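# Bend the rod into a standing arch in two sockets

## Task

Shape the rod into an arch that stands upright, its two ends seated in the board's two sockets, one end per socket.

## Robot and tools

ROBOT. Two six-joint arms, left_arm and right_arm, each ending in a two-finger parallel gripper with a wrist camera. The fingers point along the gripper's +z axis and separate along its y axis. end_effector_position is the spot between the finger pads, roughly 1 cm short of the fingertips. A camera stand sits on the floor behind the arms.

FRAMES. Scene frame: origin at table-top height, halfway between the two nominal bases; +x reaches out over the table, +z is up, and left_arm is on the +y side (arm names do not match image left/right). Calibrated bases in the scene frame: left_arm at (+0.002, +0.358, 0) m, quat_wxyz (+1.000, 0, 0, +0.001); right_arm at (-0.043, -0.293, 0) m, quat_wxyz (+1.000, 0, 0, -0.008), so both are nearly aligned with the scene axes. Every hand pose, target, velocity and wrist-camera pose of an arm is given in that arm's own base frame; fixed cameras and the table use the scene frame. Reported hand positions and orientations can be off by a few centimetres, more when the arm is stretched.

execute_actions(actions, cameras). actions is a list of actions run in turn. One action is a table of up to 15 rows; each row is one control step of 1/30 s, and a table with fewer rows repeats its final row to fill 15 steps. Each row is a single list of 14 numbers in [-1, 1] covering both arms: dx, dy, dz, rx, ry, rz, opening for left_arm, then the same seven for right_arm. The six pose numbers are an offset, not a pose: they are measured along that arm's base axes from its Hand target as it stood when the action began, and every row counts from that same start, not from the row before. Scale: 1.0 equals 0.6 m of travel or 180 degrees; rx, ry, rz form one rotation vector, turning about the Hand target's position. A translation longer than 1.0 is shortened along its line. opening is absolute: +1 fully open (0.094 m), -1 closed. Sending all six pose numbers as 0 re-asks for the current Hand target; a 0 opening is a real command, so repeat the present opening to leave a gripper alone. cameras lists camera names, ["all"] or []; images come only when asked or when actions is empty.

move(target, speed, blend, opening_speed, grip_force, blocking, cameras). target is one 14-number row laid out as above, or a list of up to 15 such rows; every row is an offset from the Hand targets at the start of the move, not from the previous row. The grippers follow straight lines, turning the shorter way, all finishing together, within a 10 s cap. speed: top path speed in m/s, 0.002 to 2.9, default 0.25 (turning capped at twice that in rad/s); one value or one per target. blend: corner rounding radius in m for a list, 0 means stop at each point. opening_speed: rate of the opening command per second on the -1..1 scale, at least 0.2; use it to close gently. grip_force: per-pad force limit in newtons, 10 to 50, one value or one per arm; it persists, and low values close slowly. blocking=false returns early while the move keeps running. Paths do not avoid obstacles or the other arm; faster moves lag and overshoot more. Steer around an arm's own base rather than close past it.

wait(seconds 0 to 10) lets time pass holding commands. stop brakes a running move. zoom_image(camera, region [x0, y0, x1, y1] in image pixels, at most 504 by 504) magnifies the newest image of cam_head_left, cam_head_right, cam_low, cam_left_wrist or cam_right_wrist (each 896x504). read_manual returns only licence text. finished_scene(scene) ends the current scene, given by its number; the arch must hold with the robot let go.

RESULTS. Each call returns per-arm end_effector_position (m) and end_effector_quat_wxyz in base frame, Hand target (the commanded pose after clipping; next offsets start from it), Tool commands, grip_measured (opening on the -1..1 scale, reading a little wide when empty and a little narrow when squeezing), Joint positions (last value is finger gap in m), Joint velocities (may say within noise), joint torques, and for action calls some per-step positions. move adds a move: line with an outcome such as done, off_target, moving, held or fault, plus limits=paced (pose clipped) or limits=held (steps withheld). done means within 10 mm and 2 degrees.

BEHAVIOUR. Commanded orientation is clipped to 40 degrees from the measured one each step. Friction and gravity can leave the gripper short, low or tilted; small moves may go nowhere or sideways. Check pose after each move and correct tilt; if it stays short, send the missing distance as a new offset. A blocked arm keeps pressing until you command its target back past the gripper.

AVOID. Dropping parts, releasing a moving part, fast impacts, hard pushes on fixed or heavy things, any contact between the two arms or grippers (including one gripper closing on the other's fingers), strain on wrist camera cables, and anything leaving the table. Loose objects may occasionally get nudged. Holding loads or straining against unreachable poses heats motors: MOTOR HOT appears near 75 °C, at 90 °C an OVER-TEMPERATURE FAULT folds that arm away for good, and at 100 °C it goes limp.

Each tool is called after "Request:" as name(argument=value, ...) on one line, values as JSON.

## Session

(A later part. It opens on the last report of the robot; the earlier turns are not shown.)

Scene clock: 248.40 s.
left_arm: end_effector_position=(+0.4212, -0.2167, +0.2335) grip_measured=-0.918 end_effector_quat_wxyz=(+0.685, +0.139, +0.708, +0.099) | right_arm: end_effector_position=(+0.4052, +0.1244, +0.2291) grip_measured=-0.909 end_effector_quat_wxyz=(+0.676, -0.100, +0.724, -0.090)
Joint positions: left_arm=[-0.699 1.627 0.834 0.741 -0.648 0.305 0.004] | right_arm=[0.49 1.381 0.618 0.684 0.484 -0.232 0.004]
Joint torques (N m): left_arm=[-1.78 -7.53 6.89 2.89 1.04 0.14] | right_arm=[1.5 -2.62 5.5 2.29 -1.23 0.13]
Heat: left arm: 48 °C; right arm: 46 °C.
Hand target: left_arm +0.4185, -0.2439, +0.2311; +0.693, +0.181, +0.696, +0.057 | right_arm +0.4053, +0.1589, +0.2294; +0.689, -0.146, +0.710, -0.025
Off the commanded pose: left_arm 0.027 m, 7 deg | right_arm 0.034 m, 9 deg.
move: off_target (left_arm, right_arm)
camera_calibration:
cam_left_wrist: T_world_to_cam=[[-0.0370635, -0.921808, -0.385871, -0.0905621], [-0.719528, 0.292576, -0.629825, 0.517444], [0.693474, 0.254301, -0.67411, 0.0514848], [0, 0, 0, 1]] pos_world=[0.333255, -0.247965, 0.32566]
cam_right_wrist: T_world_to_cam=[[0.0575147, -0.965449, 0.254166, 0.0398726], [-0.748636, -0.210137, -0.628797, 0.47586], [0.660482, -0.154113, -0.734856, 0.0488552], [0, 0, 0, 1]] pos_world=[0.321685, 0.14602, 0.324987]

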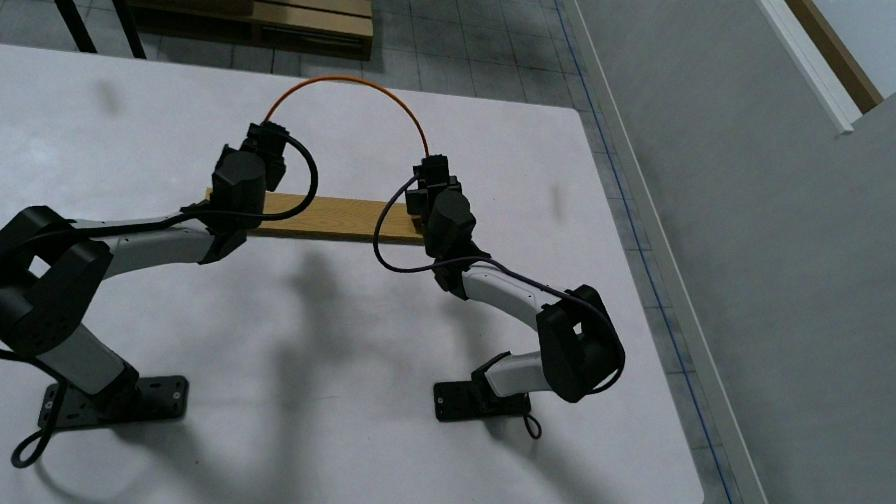

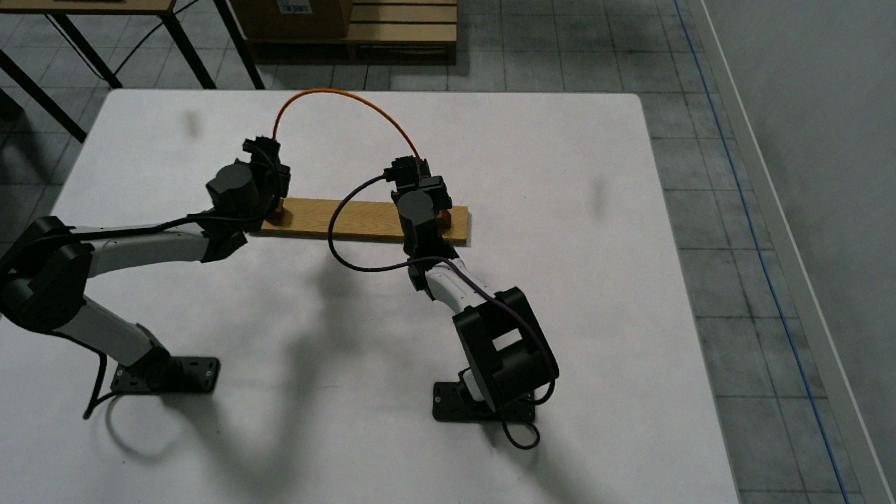

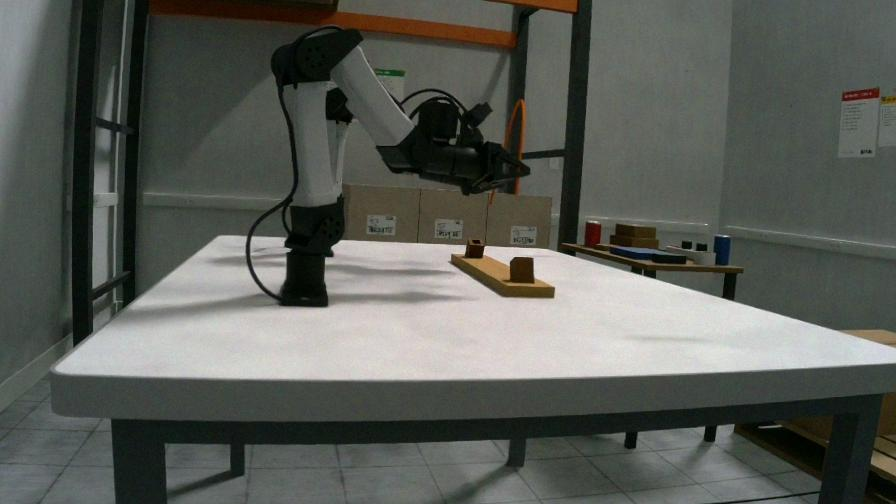

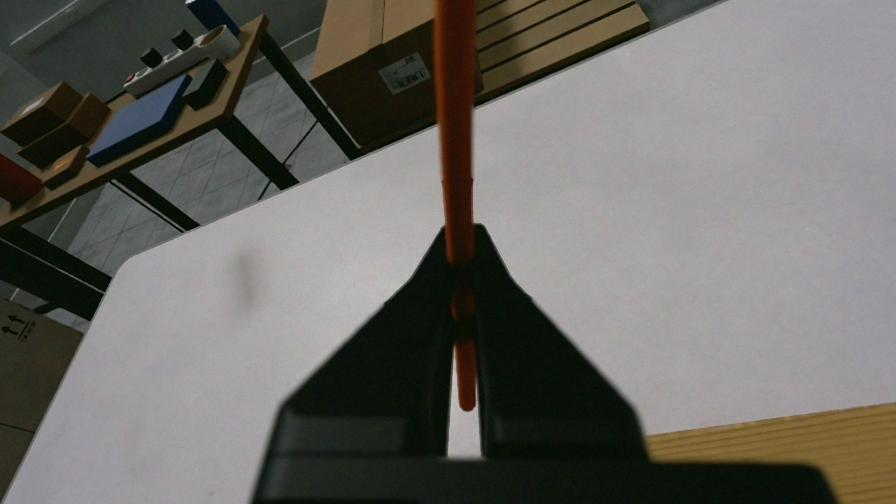

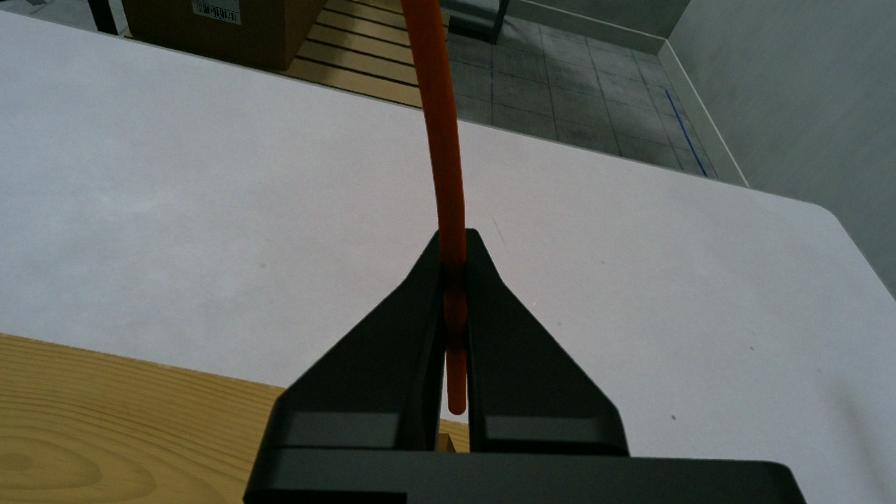

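Request:
zoom_image(camera="cam_low", region=[420, 80, 580, 310])

Scaled by 2.191 from the camera's 896x504 image, which has a finer 1280x720 frame.

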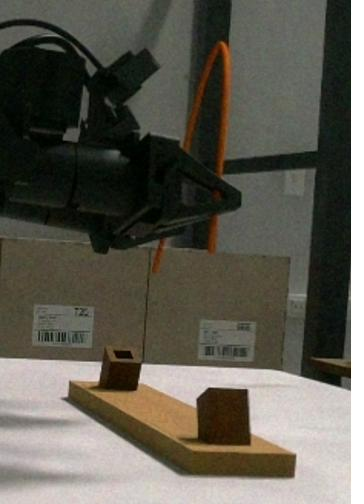

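Request:
zoom_image(camera="cam_head_left", region=[200, 60, 460, 260])

Request:
zoom_image(camera="cam_head_right", region=[220, 70, 480, 270])

Scaled by 1.938 from the camera's 896x504 image, which has a finer 1280x720 frame.

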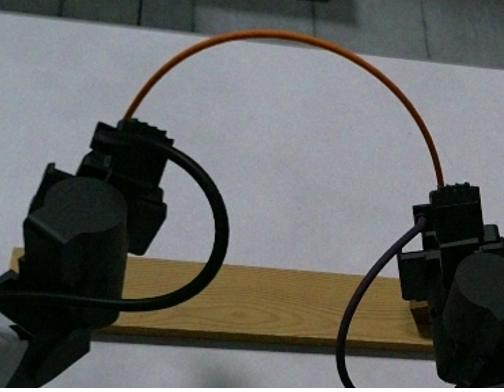

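Scaled by 1.938 from the camera's 896x504 image, which has a finer 1280x720 frame.

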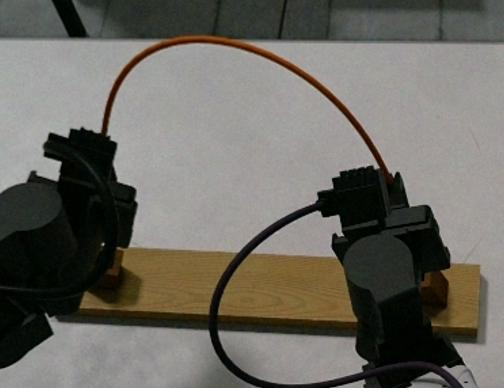

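Request:
move(target=[-0.02,0.0225,-0.117,0,0,0,-1,0,0,-0.15,-0.025,0,0,-1], cameras=["all"], speed=0.06)

Request:
zoom_image(camera="cam_low", region=[420, 80, 580, 310])

Scene clock: 277.13 s.
left_arm: end_effector_position=(+0.4089, -0.2033, +0.1580) grip_measured=-0.918 end_effector_quat_wxyz=(+0.679, +0.143, +0.712, +0.103) | right_arm: end_effector_position=(+0.4068, +0.1254, +0.1388) grip_measured=-0.909 end_effector_quat_wxyz=(+0.670, -0.125, +0.724, -0.112)
Joint positions: left_arm=[-0.692 1.786 0.639 1.076 -0.643 0.306 0.004] | right_arm=[0.49 1.723 0.457 1.177 0.484 -0.295 0.004]
Joint torques (N m): left_arm=[-1.66 -8.01 5.98 3.01 1.06 0.14] | right_arm=[1.63 -3.82 4.12 2.2 -1.19 0.06]
Heat: left arm: 51 °C; right arm: 47 °C.
Hand target: left_arm +0.4066, -0.2303, +0.1610; +0.693, +0.181, +0.696, +0.057 | right_arm +0.4052, +0.1589, +0.1393; +0.682, -0.173, +0.708, -0.053
Off the commanded pose: left_arm 0.027 m, 7 deg | right_arm 0.034 m, 9 deg.
move: off_target (left_arm, right_arm)
camera_calibration:
cam_left_wrist: T_world_to_cam=[[-0.0406894, -0.917132, -0.396501, -0.10373], [-0.728583, 0.29879, -0.616353, 0.459964], [0.683748, 0.263805, -0.680365, 0.0125992], [0, 0, 0, 1]] pos_world=[0.322287, -0.235891, 0.250943]
cam_right_wrist: T_world_to_cam=[[0.0647484, -0.945853, 0.318072, 0.0493953], [-0.752693, -0.255563, -0.606747, 0.424788], [0.65518, -0.200125, -0.728484, -0.0114914], [0, 0, 0, 1]] pos_world=[0.324065, 0.152981, 0.233656]

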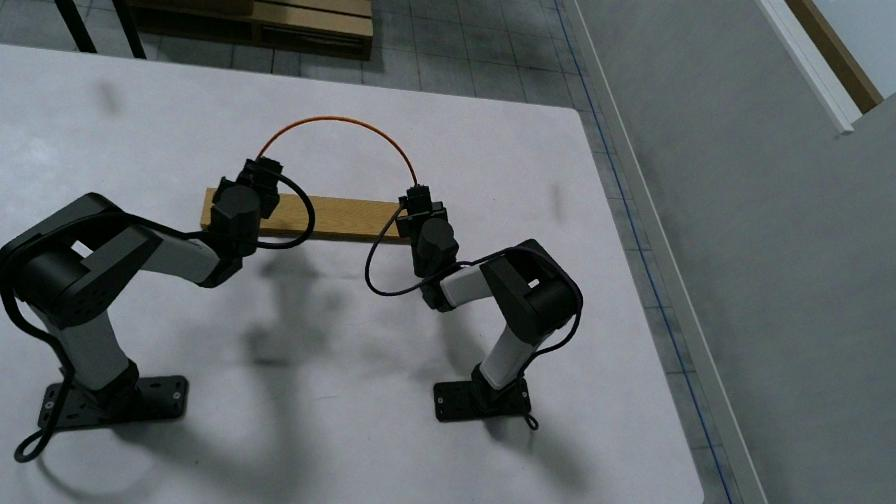

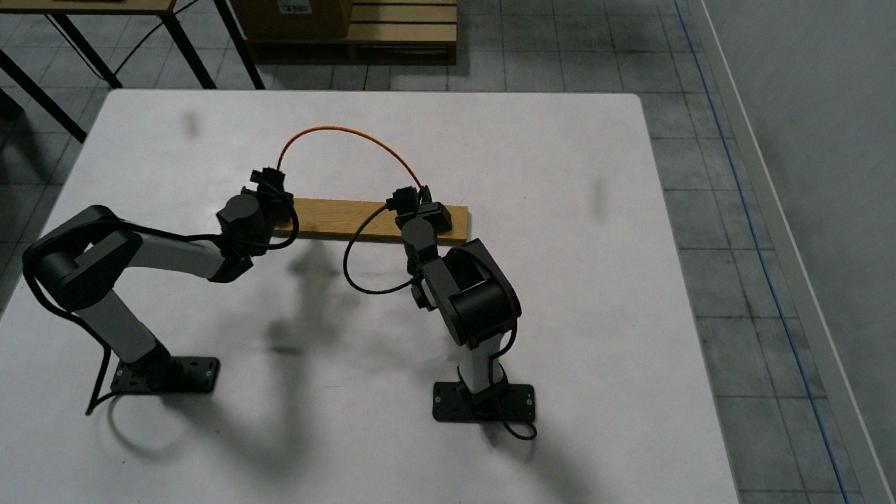

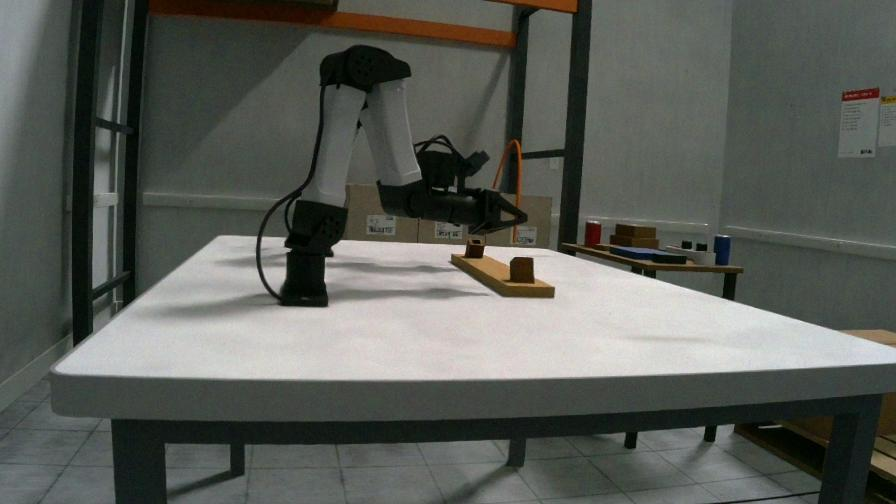

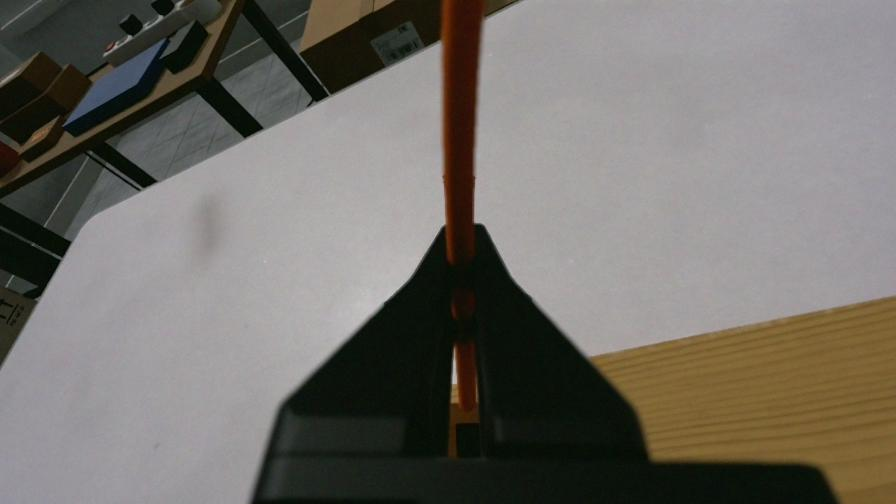

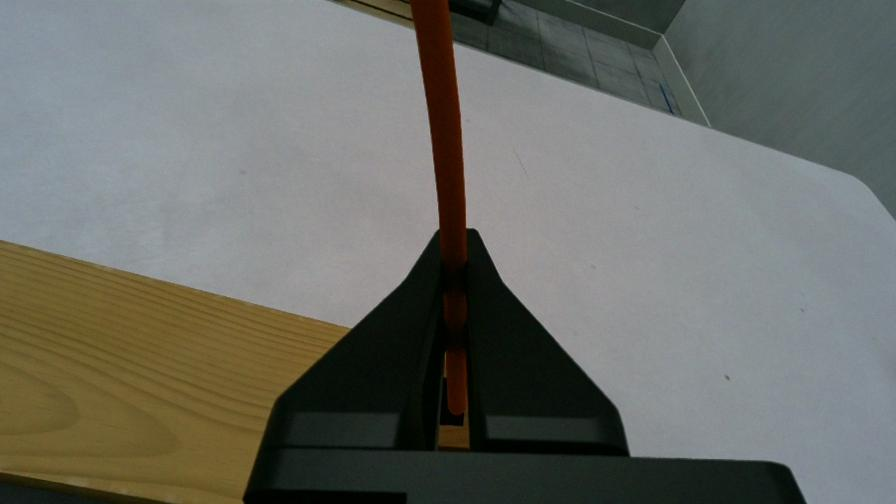

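Scaled by 2.191 from the camera's 896x504 image, which has a finer 1280x720 frame.

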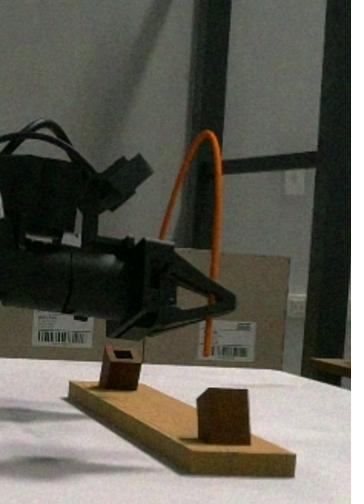

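Request:
zoom_image(camera="cam_left_wrist", region=[400, 330, 530, 470])

Request:
zoom_image(camera="cam_right_wrist", region=[390, 330, 520, 470])

Scaled by 3.600 from the camera's 896x504 image, which has a finer 1280x720 frame.

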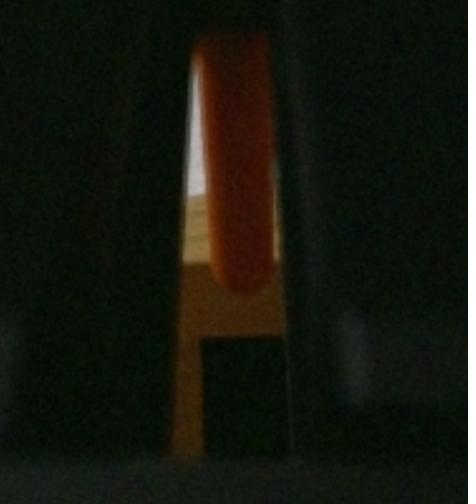

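Scaled by 3.600 from the camera's 896x504 image, which has a finer 1280x720 frame.

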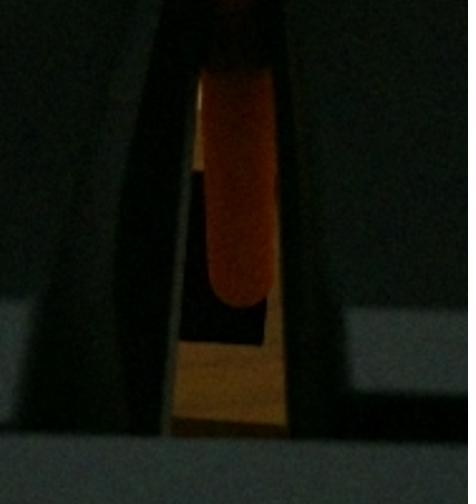

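Request:
move(target=[0,-0.0083,0,0,0,0,-1,0.023,0.015,0,0,0,0,-1], cameras=["cam_low","cam_left_wrist","cam_right_wrist"], speed=0.05)

Request:
zoom_image(camera="cam_low", region=[420, 80, 580, 310])

Request:
zoom_image(camera="cam_left_wrist", region=[400, 330, 530, 470])

Request:
zoom_image(camera="cam_right_wrist", region=[390, 330, 520, 470])

Scene clock: 295.87 s.
left_arm: end_effector_position=(+0.4093, -0.2036, +0.1541) grip_measured=-0.918 end_effector_quat_wxyz=(+0.676, +0.145, +0.714, +0.104) | right_arm: end_effector_position=(+0.4130, +0.1287, +0.1303) grip_measured=-0.909 end_effector_quat_wxyz=(+0.663, -0.128, +0.728, -0.114)
Joint positions: left_arm=[-0.692 1.795 0.639 1.077 -0.643 0.306 0.004] | right_arm=[0.49 1.766 0.482 1.178 0.484 -0.296 0.004]
Joint torques (N m): left_arm=[-2.76 -8.18 6.86 2.98 0.96 0.12] | right_arm=[1.98 -4.08 6.75 2.07 -1.16 0.04]
Heat: left arm: 53 °C; right arm: 47 °C.
Hand target: left_arm +0.4066, -0.2353, +0.1611; +0.693, +0.181, +0.696, +0.057 | right_arm +0.4190, +0.1679, +0.1393; +0.682, -0.173, +0.708, -0.053
Off the commanded pose: left_arm 0.033 m, 7 deg | right_arm 0.041 m, 9 deg.
move: off_target (left_arm, right_arm)
camera_calibration:
cam_left_wrist: T_world_to_cam=[[-0.0434069, -0.914716, -0.401759, -0.103074], [-0.732714, 0.302518, -0.609601, 0.45933], [0.679151, 0.267914, -0.683357, 0.0129322], [0, 0, 0, 1]] pos_world=[0.323301, -0.236703, 0.247434]
cam_right_wrist: T_world_to_cam=[[0.069847, -0.943003, 0.325372, 0.0514214], [-0.762187, -0.260877, -0.592464, 0.42788], [0.643578, -0.206613, -0.736966, -0.0142918], [0, 0, 0, 1]] pos_world=[0.331731, 0.157162, 0.22624]
Images, in order (width x height): cam_low 896x504, cam_left_wrist 896x504, cam_right_wrist 896x504.

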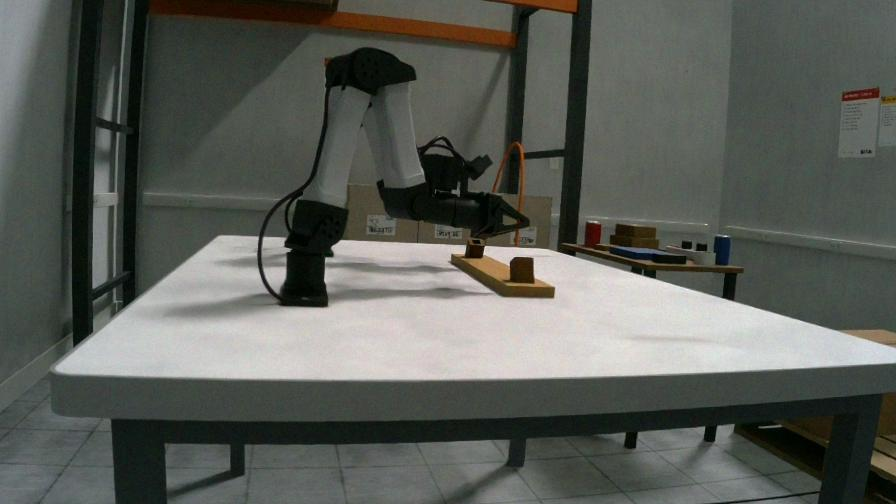

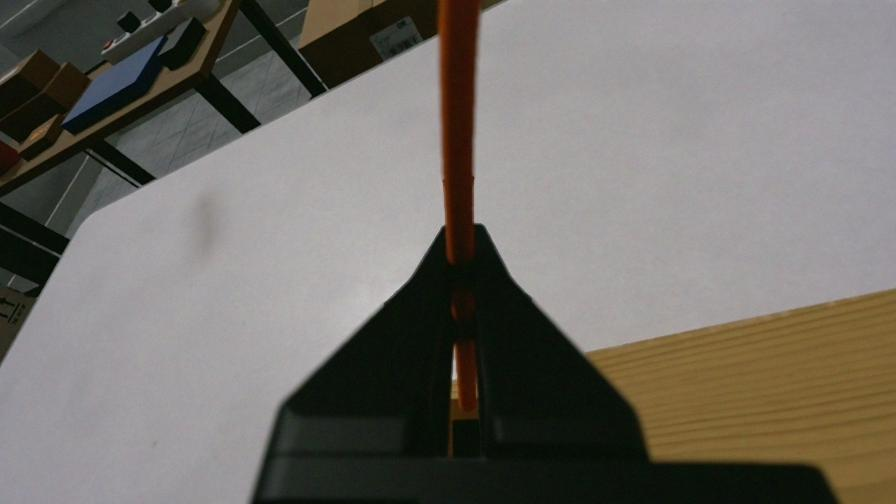

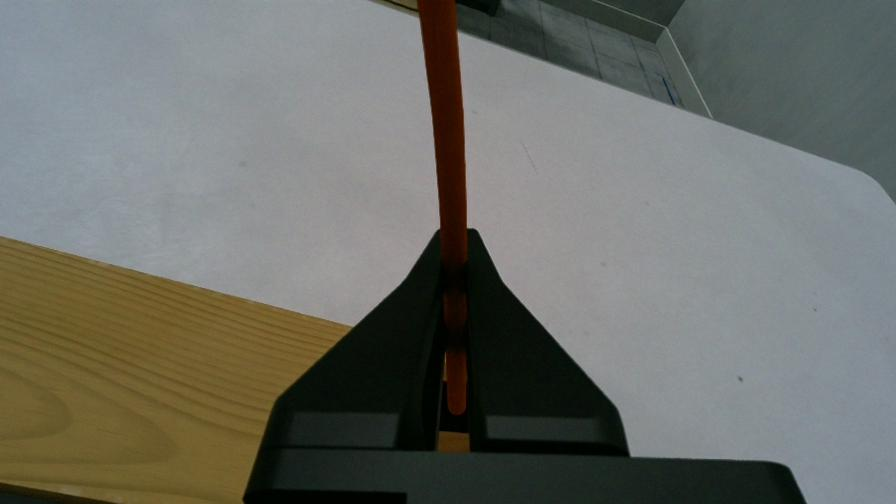

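Scaled by 2.191 from the camera's 896x504 image, which has a finer 1280x720 frame.

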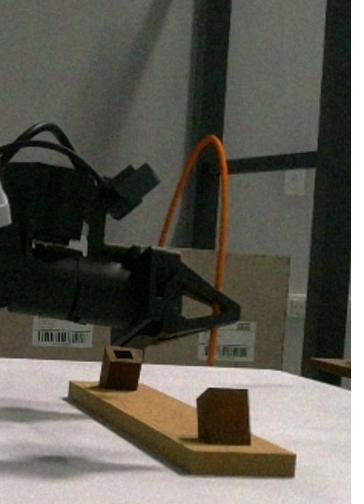

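Scaled by 3.600 from the camera's 896x504 image, which has a finer 1280x720 frame.

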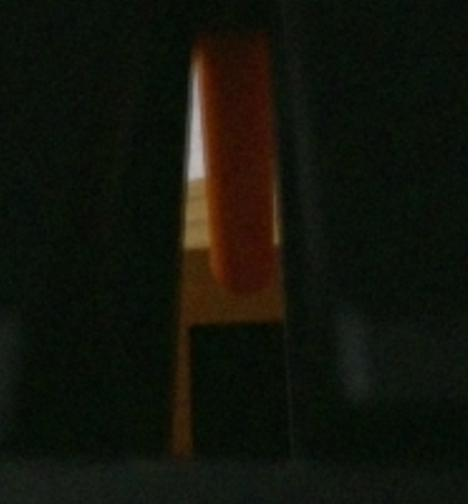

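Scaled by 3.600 from the camera's 896x504 image, which has a finer 1280x720 frame.

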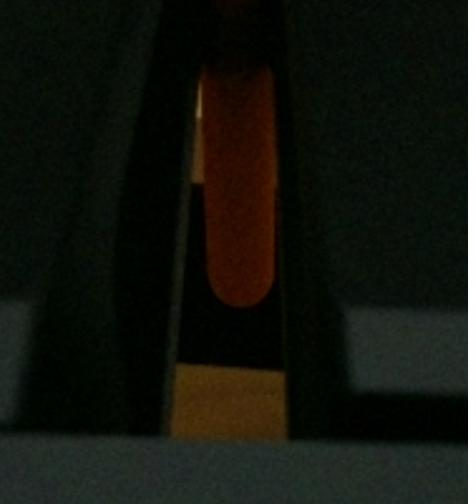

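Request:
move(target=[-0.007,0.003,-0.017,0,0,0,-1,0.022,-0.003,-0.02,0,0,0,-1], cameras=["cam_low","cam_left_wrist","cam_right_wrist"], speed=0.05)

Request:
zoom_image(camera="cam_low", region=[420, 150, 580, 310])

Request:
zoom_image(camera="cam_left_wrist", region=[400, 330, 530, 470])

Request:
zoom_image(camera="cam_right_wrist", region=[390, 330, 520, 470])

Scene clock: 306.97 s.
left_arm: end_effector_position=(+0.4079, -0.2023, +0.1461) grip_measured=-0.918 end_effector_quat_wxyz=(+0.677, +0.144, +0.714, +0.104) | right_arm: end_effector_position=(+0.4255, +0.1269, +0.1175) grip_measured=-0.909 end_effector_quat_wxyz=(+0.660, -0.127, +0.731, -0.116)
Joint positions: left_arm=[-0.692 1.824 0.623 1.125 -0.644 0.306 0.004] | right_arm=[0.467 1.85 0.518 1.217 0.466 -0.296 0.004]
Joint torques (N m): left_arm=[-3.12 -8.29 5.82 3.05 0.93 0.13] | right_arm=[1.72 -4.45 6.42 2.25 -1.21 0.02]
Heat: left arm: 54 °C; right arm: 47 °C.
Hand target: left_arm +0.4024, -0.2335, +0.1508; +0.693, +0.181, +0.696, +0.057 | right_arm +0.4322, +0.1661, +0.1274; +0.683, -0.173, +0.708, -0.053
Off the commanded pose: left_arm 0.032 m, 7 deg | right_arm 0.041 m, 10 deg.
move: off_target (left_arm, right_arm)
camera_calibration:
cam_left_wrist: T_world_to_cam=[[-0.0415217, -0.915448, -0.400288, -0.106331], [-0.731727, 0.300661, -0.611701, 0.452647], [0.680332, 0.267503, -0.682342, 0.00735037], [0, 0, 0, 1]] pos_world=[0.321798, -0.2354, 0.239337]
cam_right_wrist: T_world_to_cam=[[0.0672152, -0.942804, 0.326499, 0.0539549], [-0.768103, -0.257751, -0.586158, 0.430739], [0.636788, -0.211387, -0.741496, -0.0280944], [0, 0, 0, 1]] pos_world=[0.345116, 0.155954, 0.214033]
Images, in order (width x height): cam_low 896x504, cam_left_wrist 896x504, cam_right_wrist 896x504.

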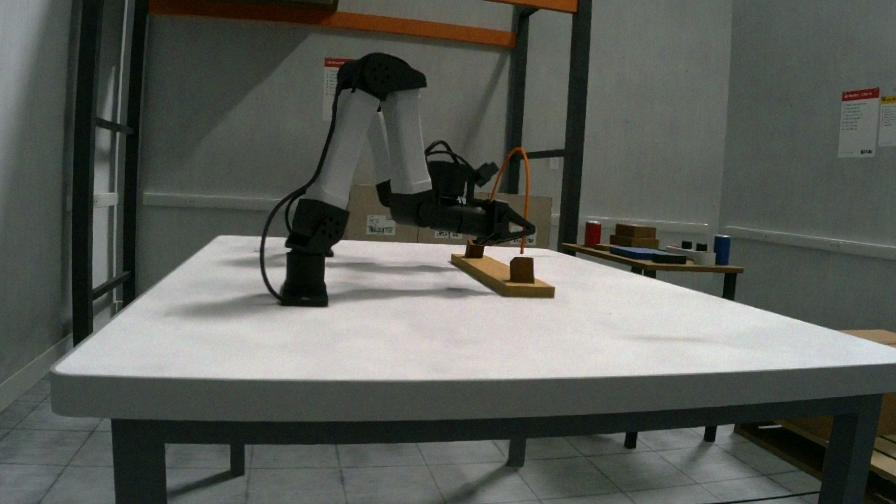

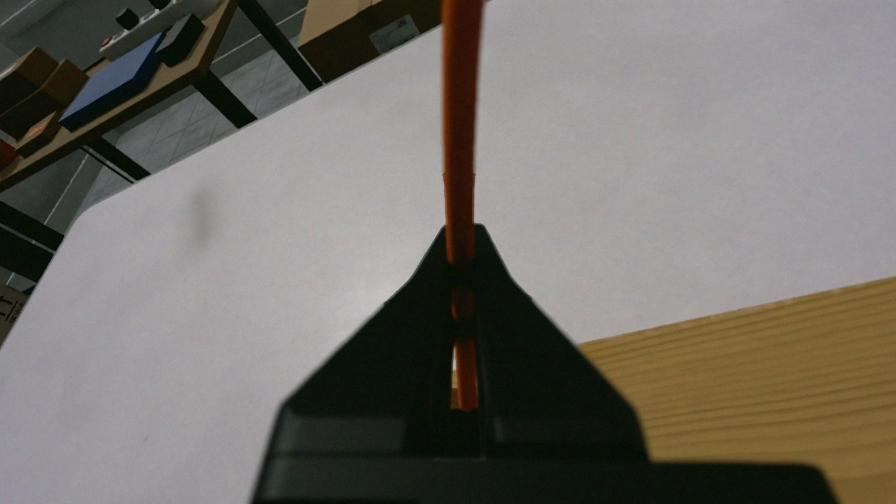

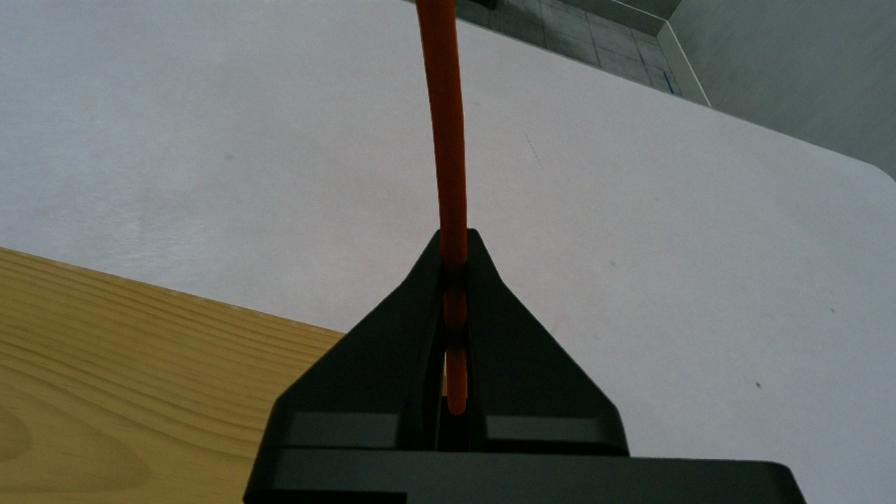

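Scaled by 3.150 from the camera's 896x504 image, which has a finer 1280x720 frame.

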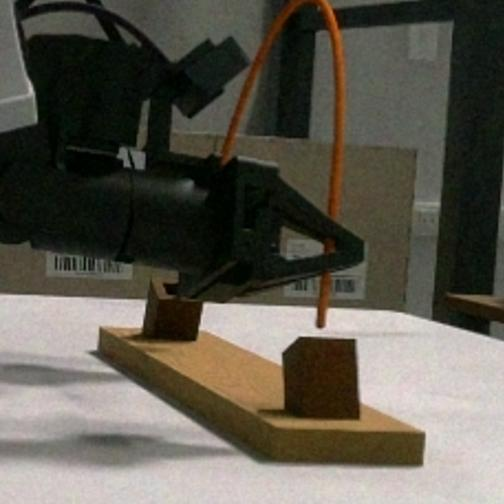

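Scaled by 3.600 from the camera's 896x504 image, which has a finer 1280x720 frame.

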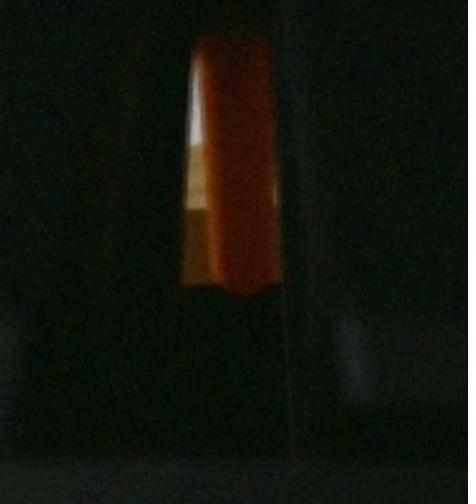

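Scaled by 3.600 from the camera's 896x504 image, which has a finer 1280x720 frame.

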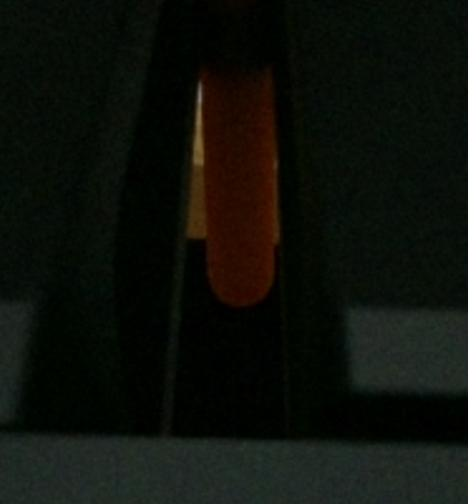

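Request:
move(target=[0,0.012,-0.033,0,0,0,-1,0.0,-0.012,-0.033,0,0,0,-1], cameras=["cam_low","cam_left_wrist","cam_right_wrist"], speed=0.04)

Request:
zoom_image(camera="cam_low", region=[420, 150, 580, 310])

Request:
zoom_image(camera="cam_left_wrist", region=[400, 330, 530, 470])

Request:
zoom_image(camera="cam_right_wrist", region=[390, 330, 520, 470])

Scene clock: 312.27 s.
left_arm: end_effector_position=(+0.4044, -0.1994, +0.1255) grip_measured=-0.918 end_effector_quat_wxyz=(+0.676, +0.146, +0.715, +0.106) | right_arm: end_effector_position=(+0.4302, +0.1241, +0.1031) grip_measured=-0.909 end_effector_quat_wxyz=(+0.665, -0.129, +0.727, -0.112)
Joint positions: left_arm=[-0.692 1.897 0.589 1.227 -0.644 0.308 0.004] | right_arm=[0.445 1.941 0.518 1.323 0.434 -0.301 0.004]
Joint torques (N m): left_arm=[-1.59 -8.43 5.3 3.08 1.08 0.12] | right_arm=[1.59 -4.66 4.68 2.22 -1.18 0.06]
Heat: left arm: 54 °C; right arm: 47 °C.
Hand target: left_arm +0.4024, -0.2263, +0.1310; +0.693, +0.181, +0.696, +0.057 | right_arm +0.4322, +0.1588, +0.1076; +0.682, -0.173, +0.708, -0.053
Off the commanded pose: left_arm 0.027 m, 7 deg | right_arm 0.035 m, 9 deg.
move: off_target (left_arm, right_arm)
camera_calibration:
cam_left_wrist: T_world_to_cam=[[-0.0433663, -0.913646, -0.404191, -0.110531], [-0.733739, 0.303703, -0.607776, 0.437507], [0.678046, 0.270214, -0.683548, -0.0035125], [0, 0, 0, 1]] pos_world=[0.318605, -0.232909, 0.21883]
cam_right_wrist: T_world_to_cam=[[0.0732609, -0.943385, 0.323509, 0.0535122], [-0.758816, -0.263223, -0.595745, 0.422862], [0.647172, -0.201839, -0.735139, -0.0486475], [0, 0, 0, 1]] pos_world=[0.348437, 0.151971, 0.198844]
Images, in order (width x height): cam_low 896x504, cam_left_wrist 896x504, cam_right_wrist 896x504.

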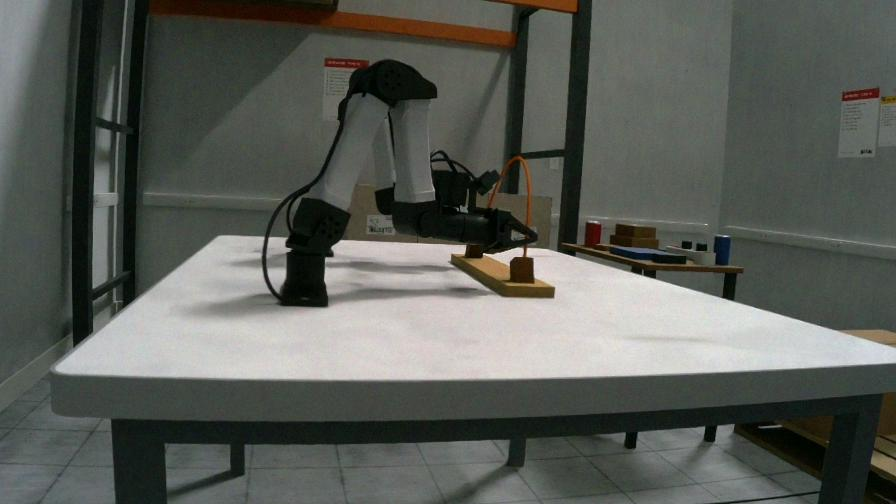

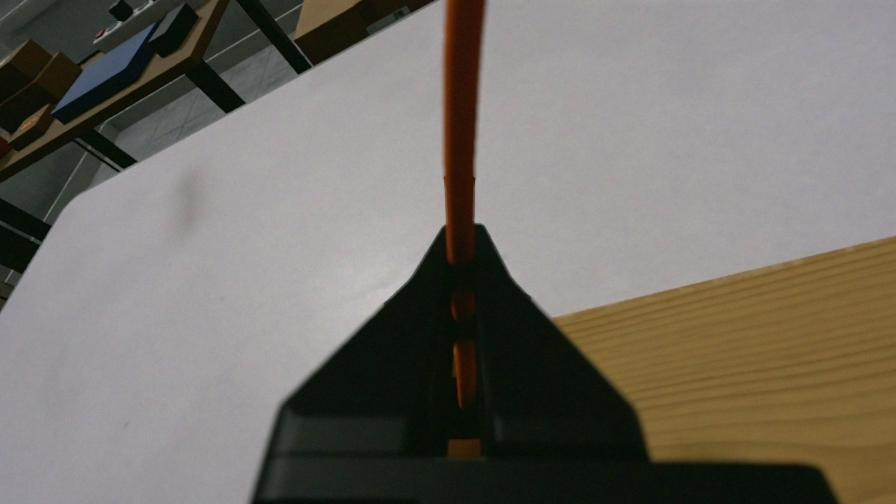

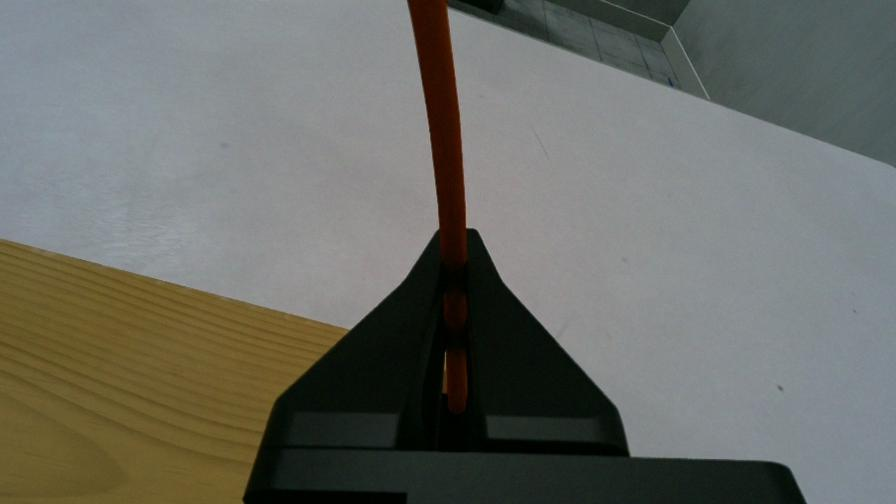

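Scaled by 3.150 from the camera's 896x504 image, which has a finer 1280x720 frame.

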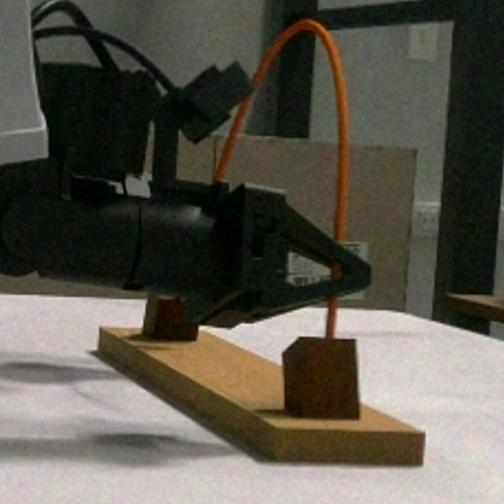

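Scaled by 3.600 from the camera's 896x504 image, which has a finer 1280x720 frame.

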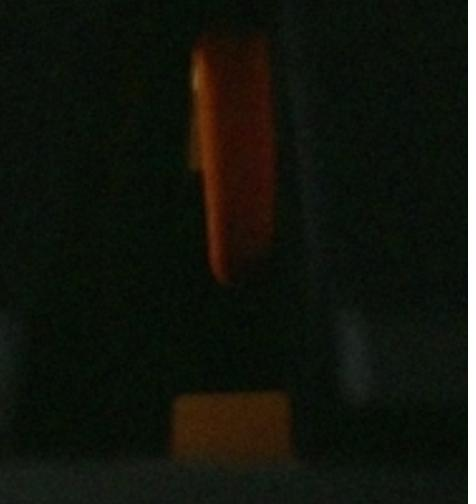

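Scaled by 3.600 from the camera's 896x504 image, which has a finer 1280x720 frame.

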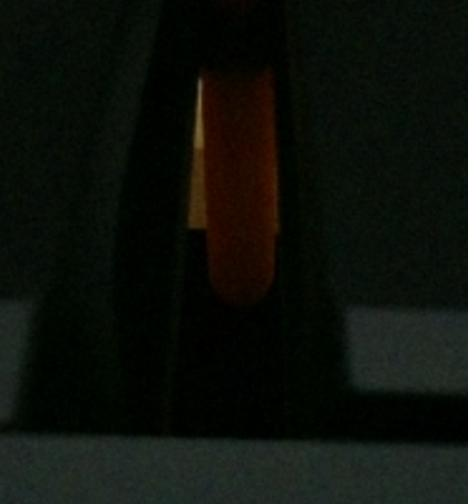

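Request:
move(target=[0,0.008,-0.017,0,0,0,-1,-0.01,-0.007,-0.022,0,0,0,-1], cameras=["cam_low","cam_left_wrist","cam_right_wrist"], speed=0.04)

Request:
zoom_image(camera="cam_low", region=[420, 150, 580, 310])

Request:
zoom_image(camera="cam_left_wrist", region=[400, 330, 530, 470])

Request:
zoom_image(camera="cam_right_wrist", region=[390, 330, 520, 470])

Scene clock: 316.33 s.
left_arm: end_effector_position=(+0.4041, -0.1962, +0.1140) grip_measured=-0.918 end_effector_quat_wxyz=(+0.674, +0.151, +0.716, +0.105) | right_arm: end_effector_position=(+0.4285, +0.1236, +0.0916) grip_measured=-0.909 end_effector_quat_wxyz=(+0.666, -0.132, +0.726, -0.110)
Joint positions: left_arm=[-0.681 1.937 0.572 1.278 -0.627 0.312 0.004] | right_arm=[0.442 1.998 0.507 1.394 0.425 -0.304 0.004]
Joint torques (N m): left_arm=[-1.47 -8.58 5.01 3.16 1.03 0.09] | right_arm=[1.48 -4.86 3.1 2.36 -1.12 0.09]
Heat: left arm: 54 °C; right arm: 47 °C.
Hand target: left_arm +0.4023, -0.2216, +0.1209; +0.693, +0.181, +0.696, +0.057 | right_arm +0.4263, +0.1548, +0.0944; +0.683, -0.173, +0.708, -0.053
Off the commanded pose: left_arm 0.026 m, 7 deg | right_arm 0.031 m, 9 deg.
move: off_target (left_arm, right_arm)
camera_calibration:
cam_left_wrist: T_world_to_cam=[[-0.0511988, -0.910753, -0.409765, -0.107831], [-0.734914, 0.31218, -0.602035, 0.430854], [0.676225, 0.270318, -0.685308, -0.0110666], [0, 0, 0, 1]] pos_world=[0.318603, -0.229719, 0.20762]
cam_right_wrist: T_world_to_cam=[[0.078994, -0.942452, 0.324876, 0.0540953], [-0.755996, -0.269063, -0.596721, 0.414185], [0.649793, -0.198467, -0.733744, -0.0576957], [0, 0, 0, 1]] pos_world=[0.346339, 0.150973, 0.187245]
Images, in order (width x height): cam_low 896x504, cam_left_wrist 896x504, cam_right_wrist 896x504.

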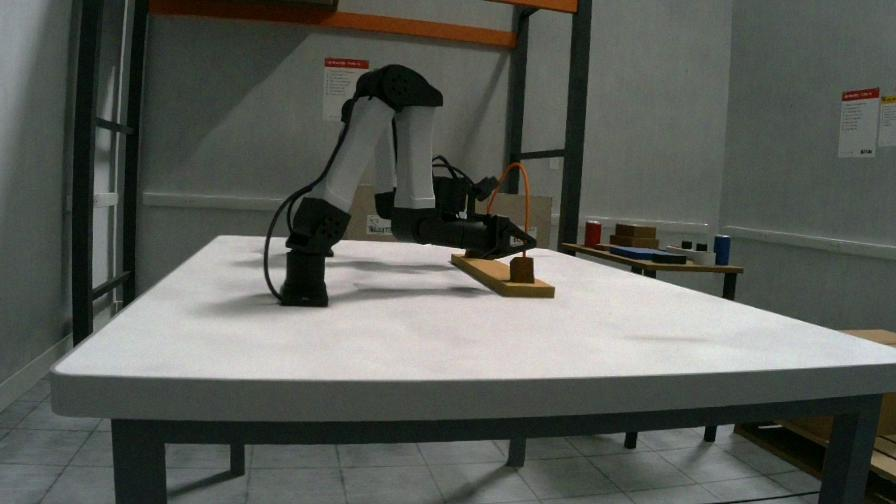

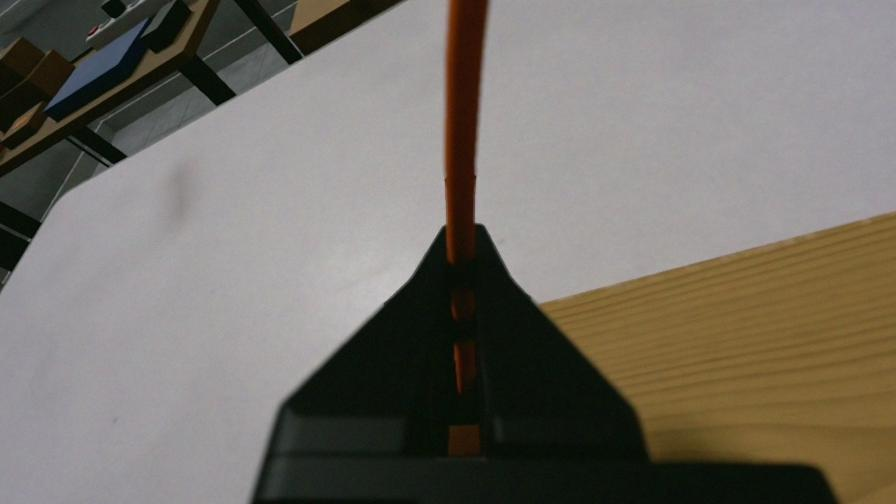

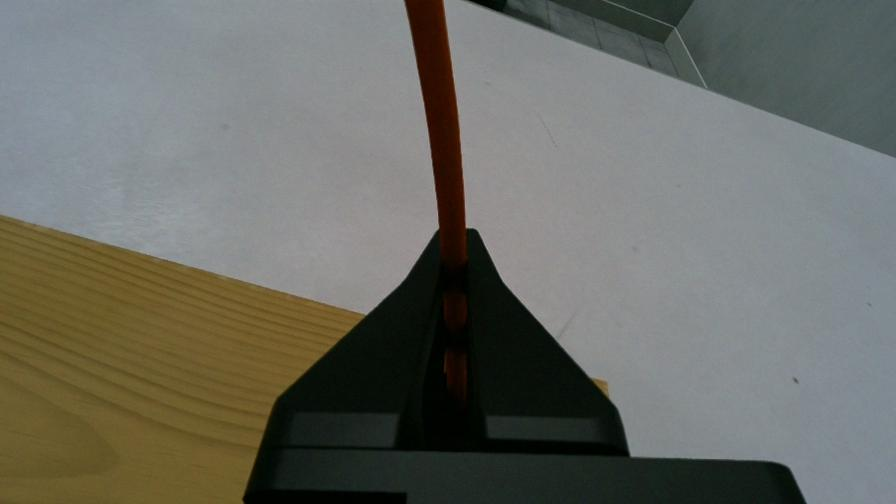

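Scaled by 3.150 from the camera's 896x504 image, which has a finer 1280x720 frame.

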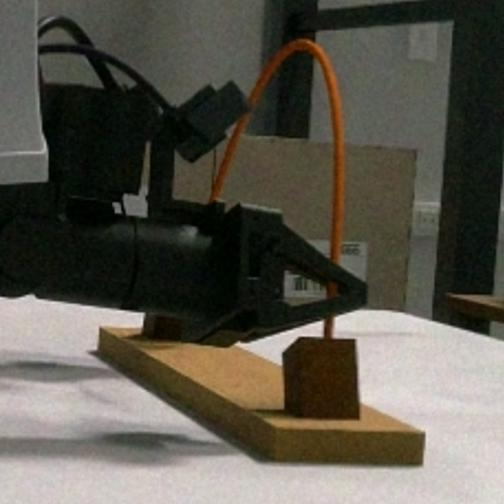

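Scaled by 3.600 from the camera's 896x504 image, which has a finer 1280x720 frame.

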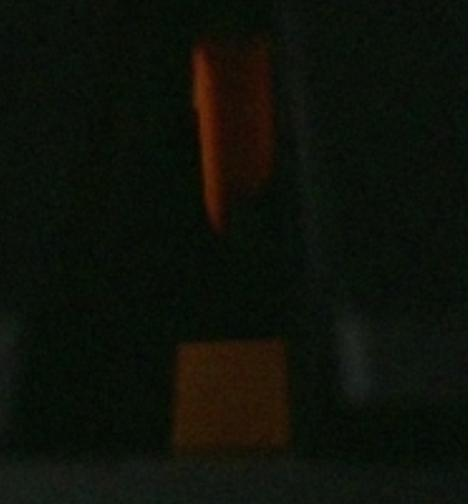

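Scaled by 3.600 from the camera's 896x504 image, which has a finer 1280x720 frame.

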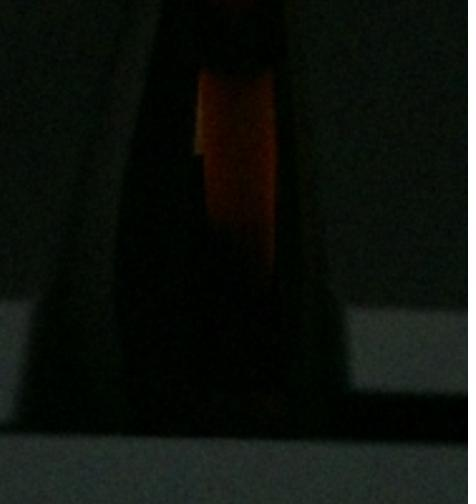

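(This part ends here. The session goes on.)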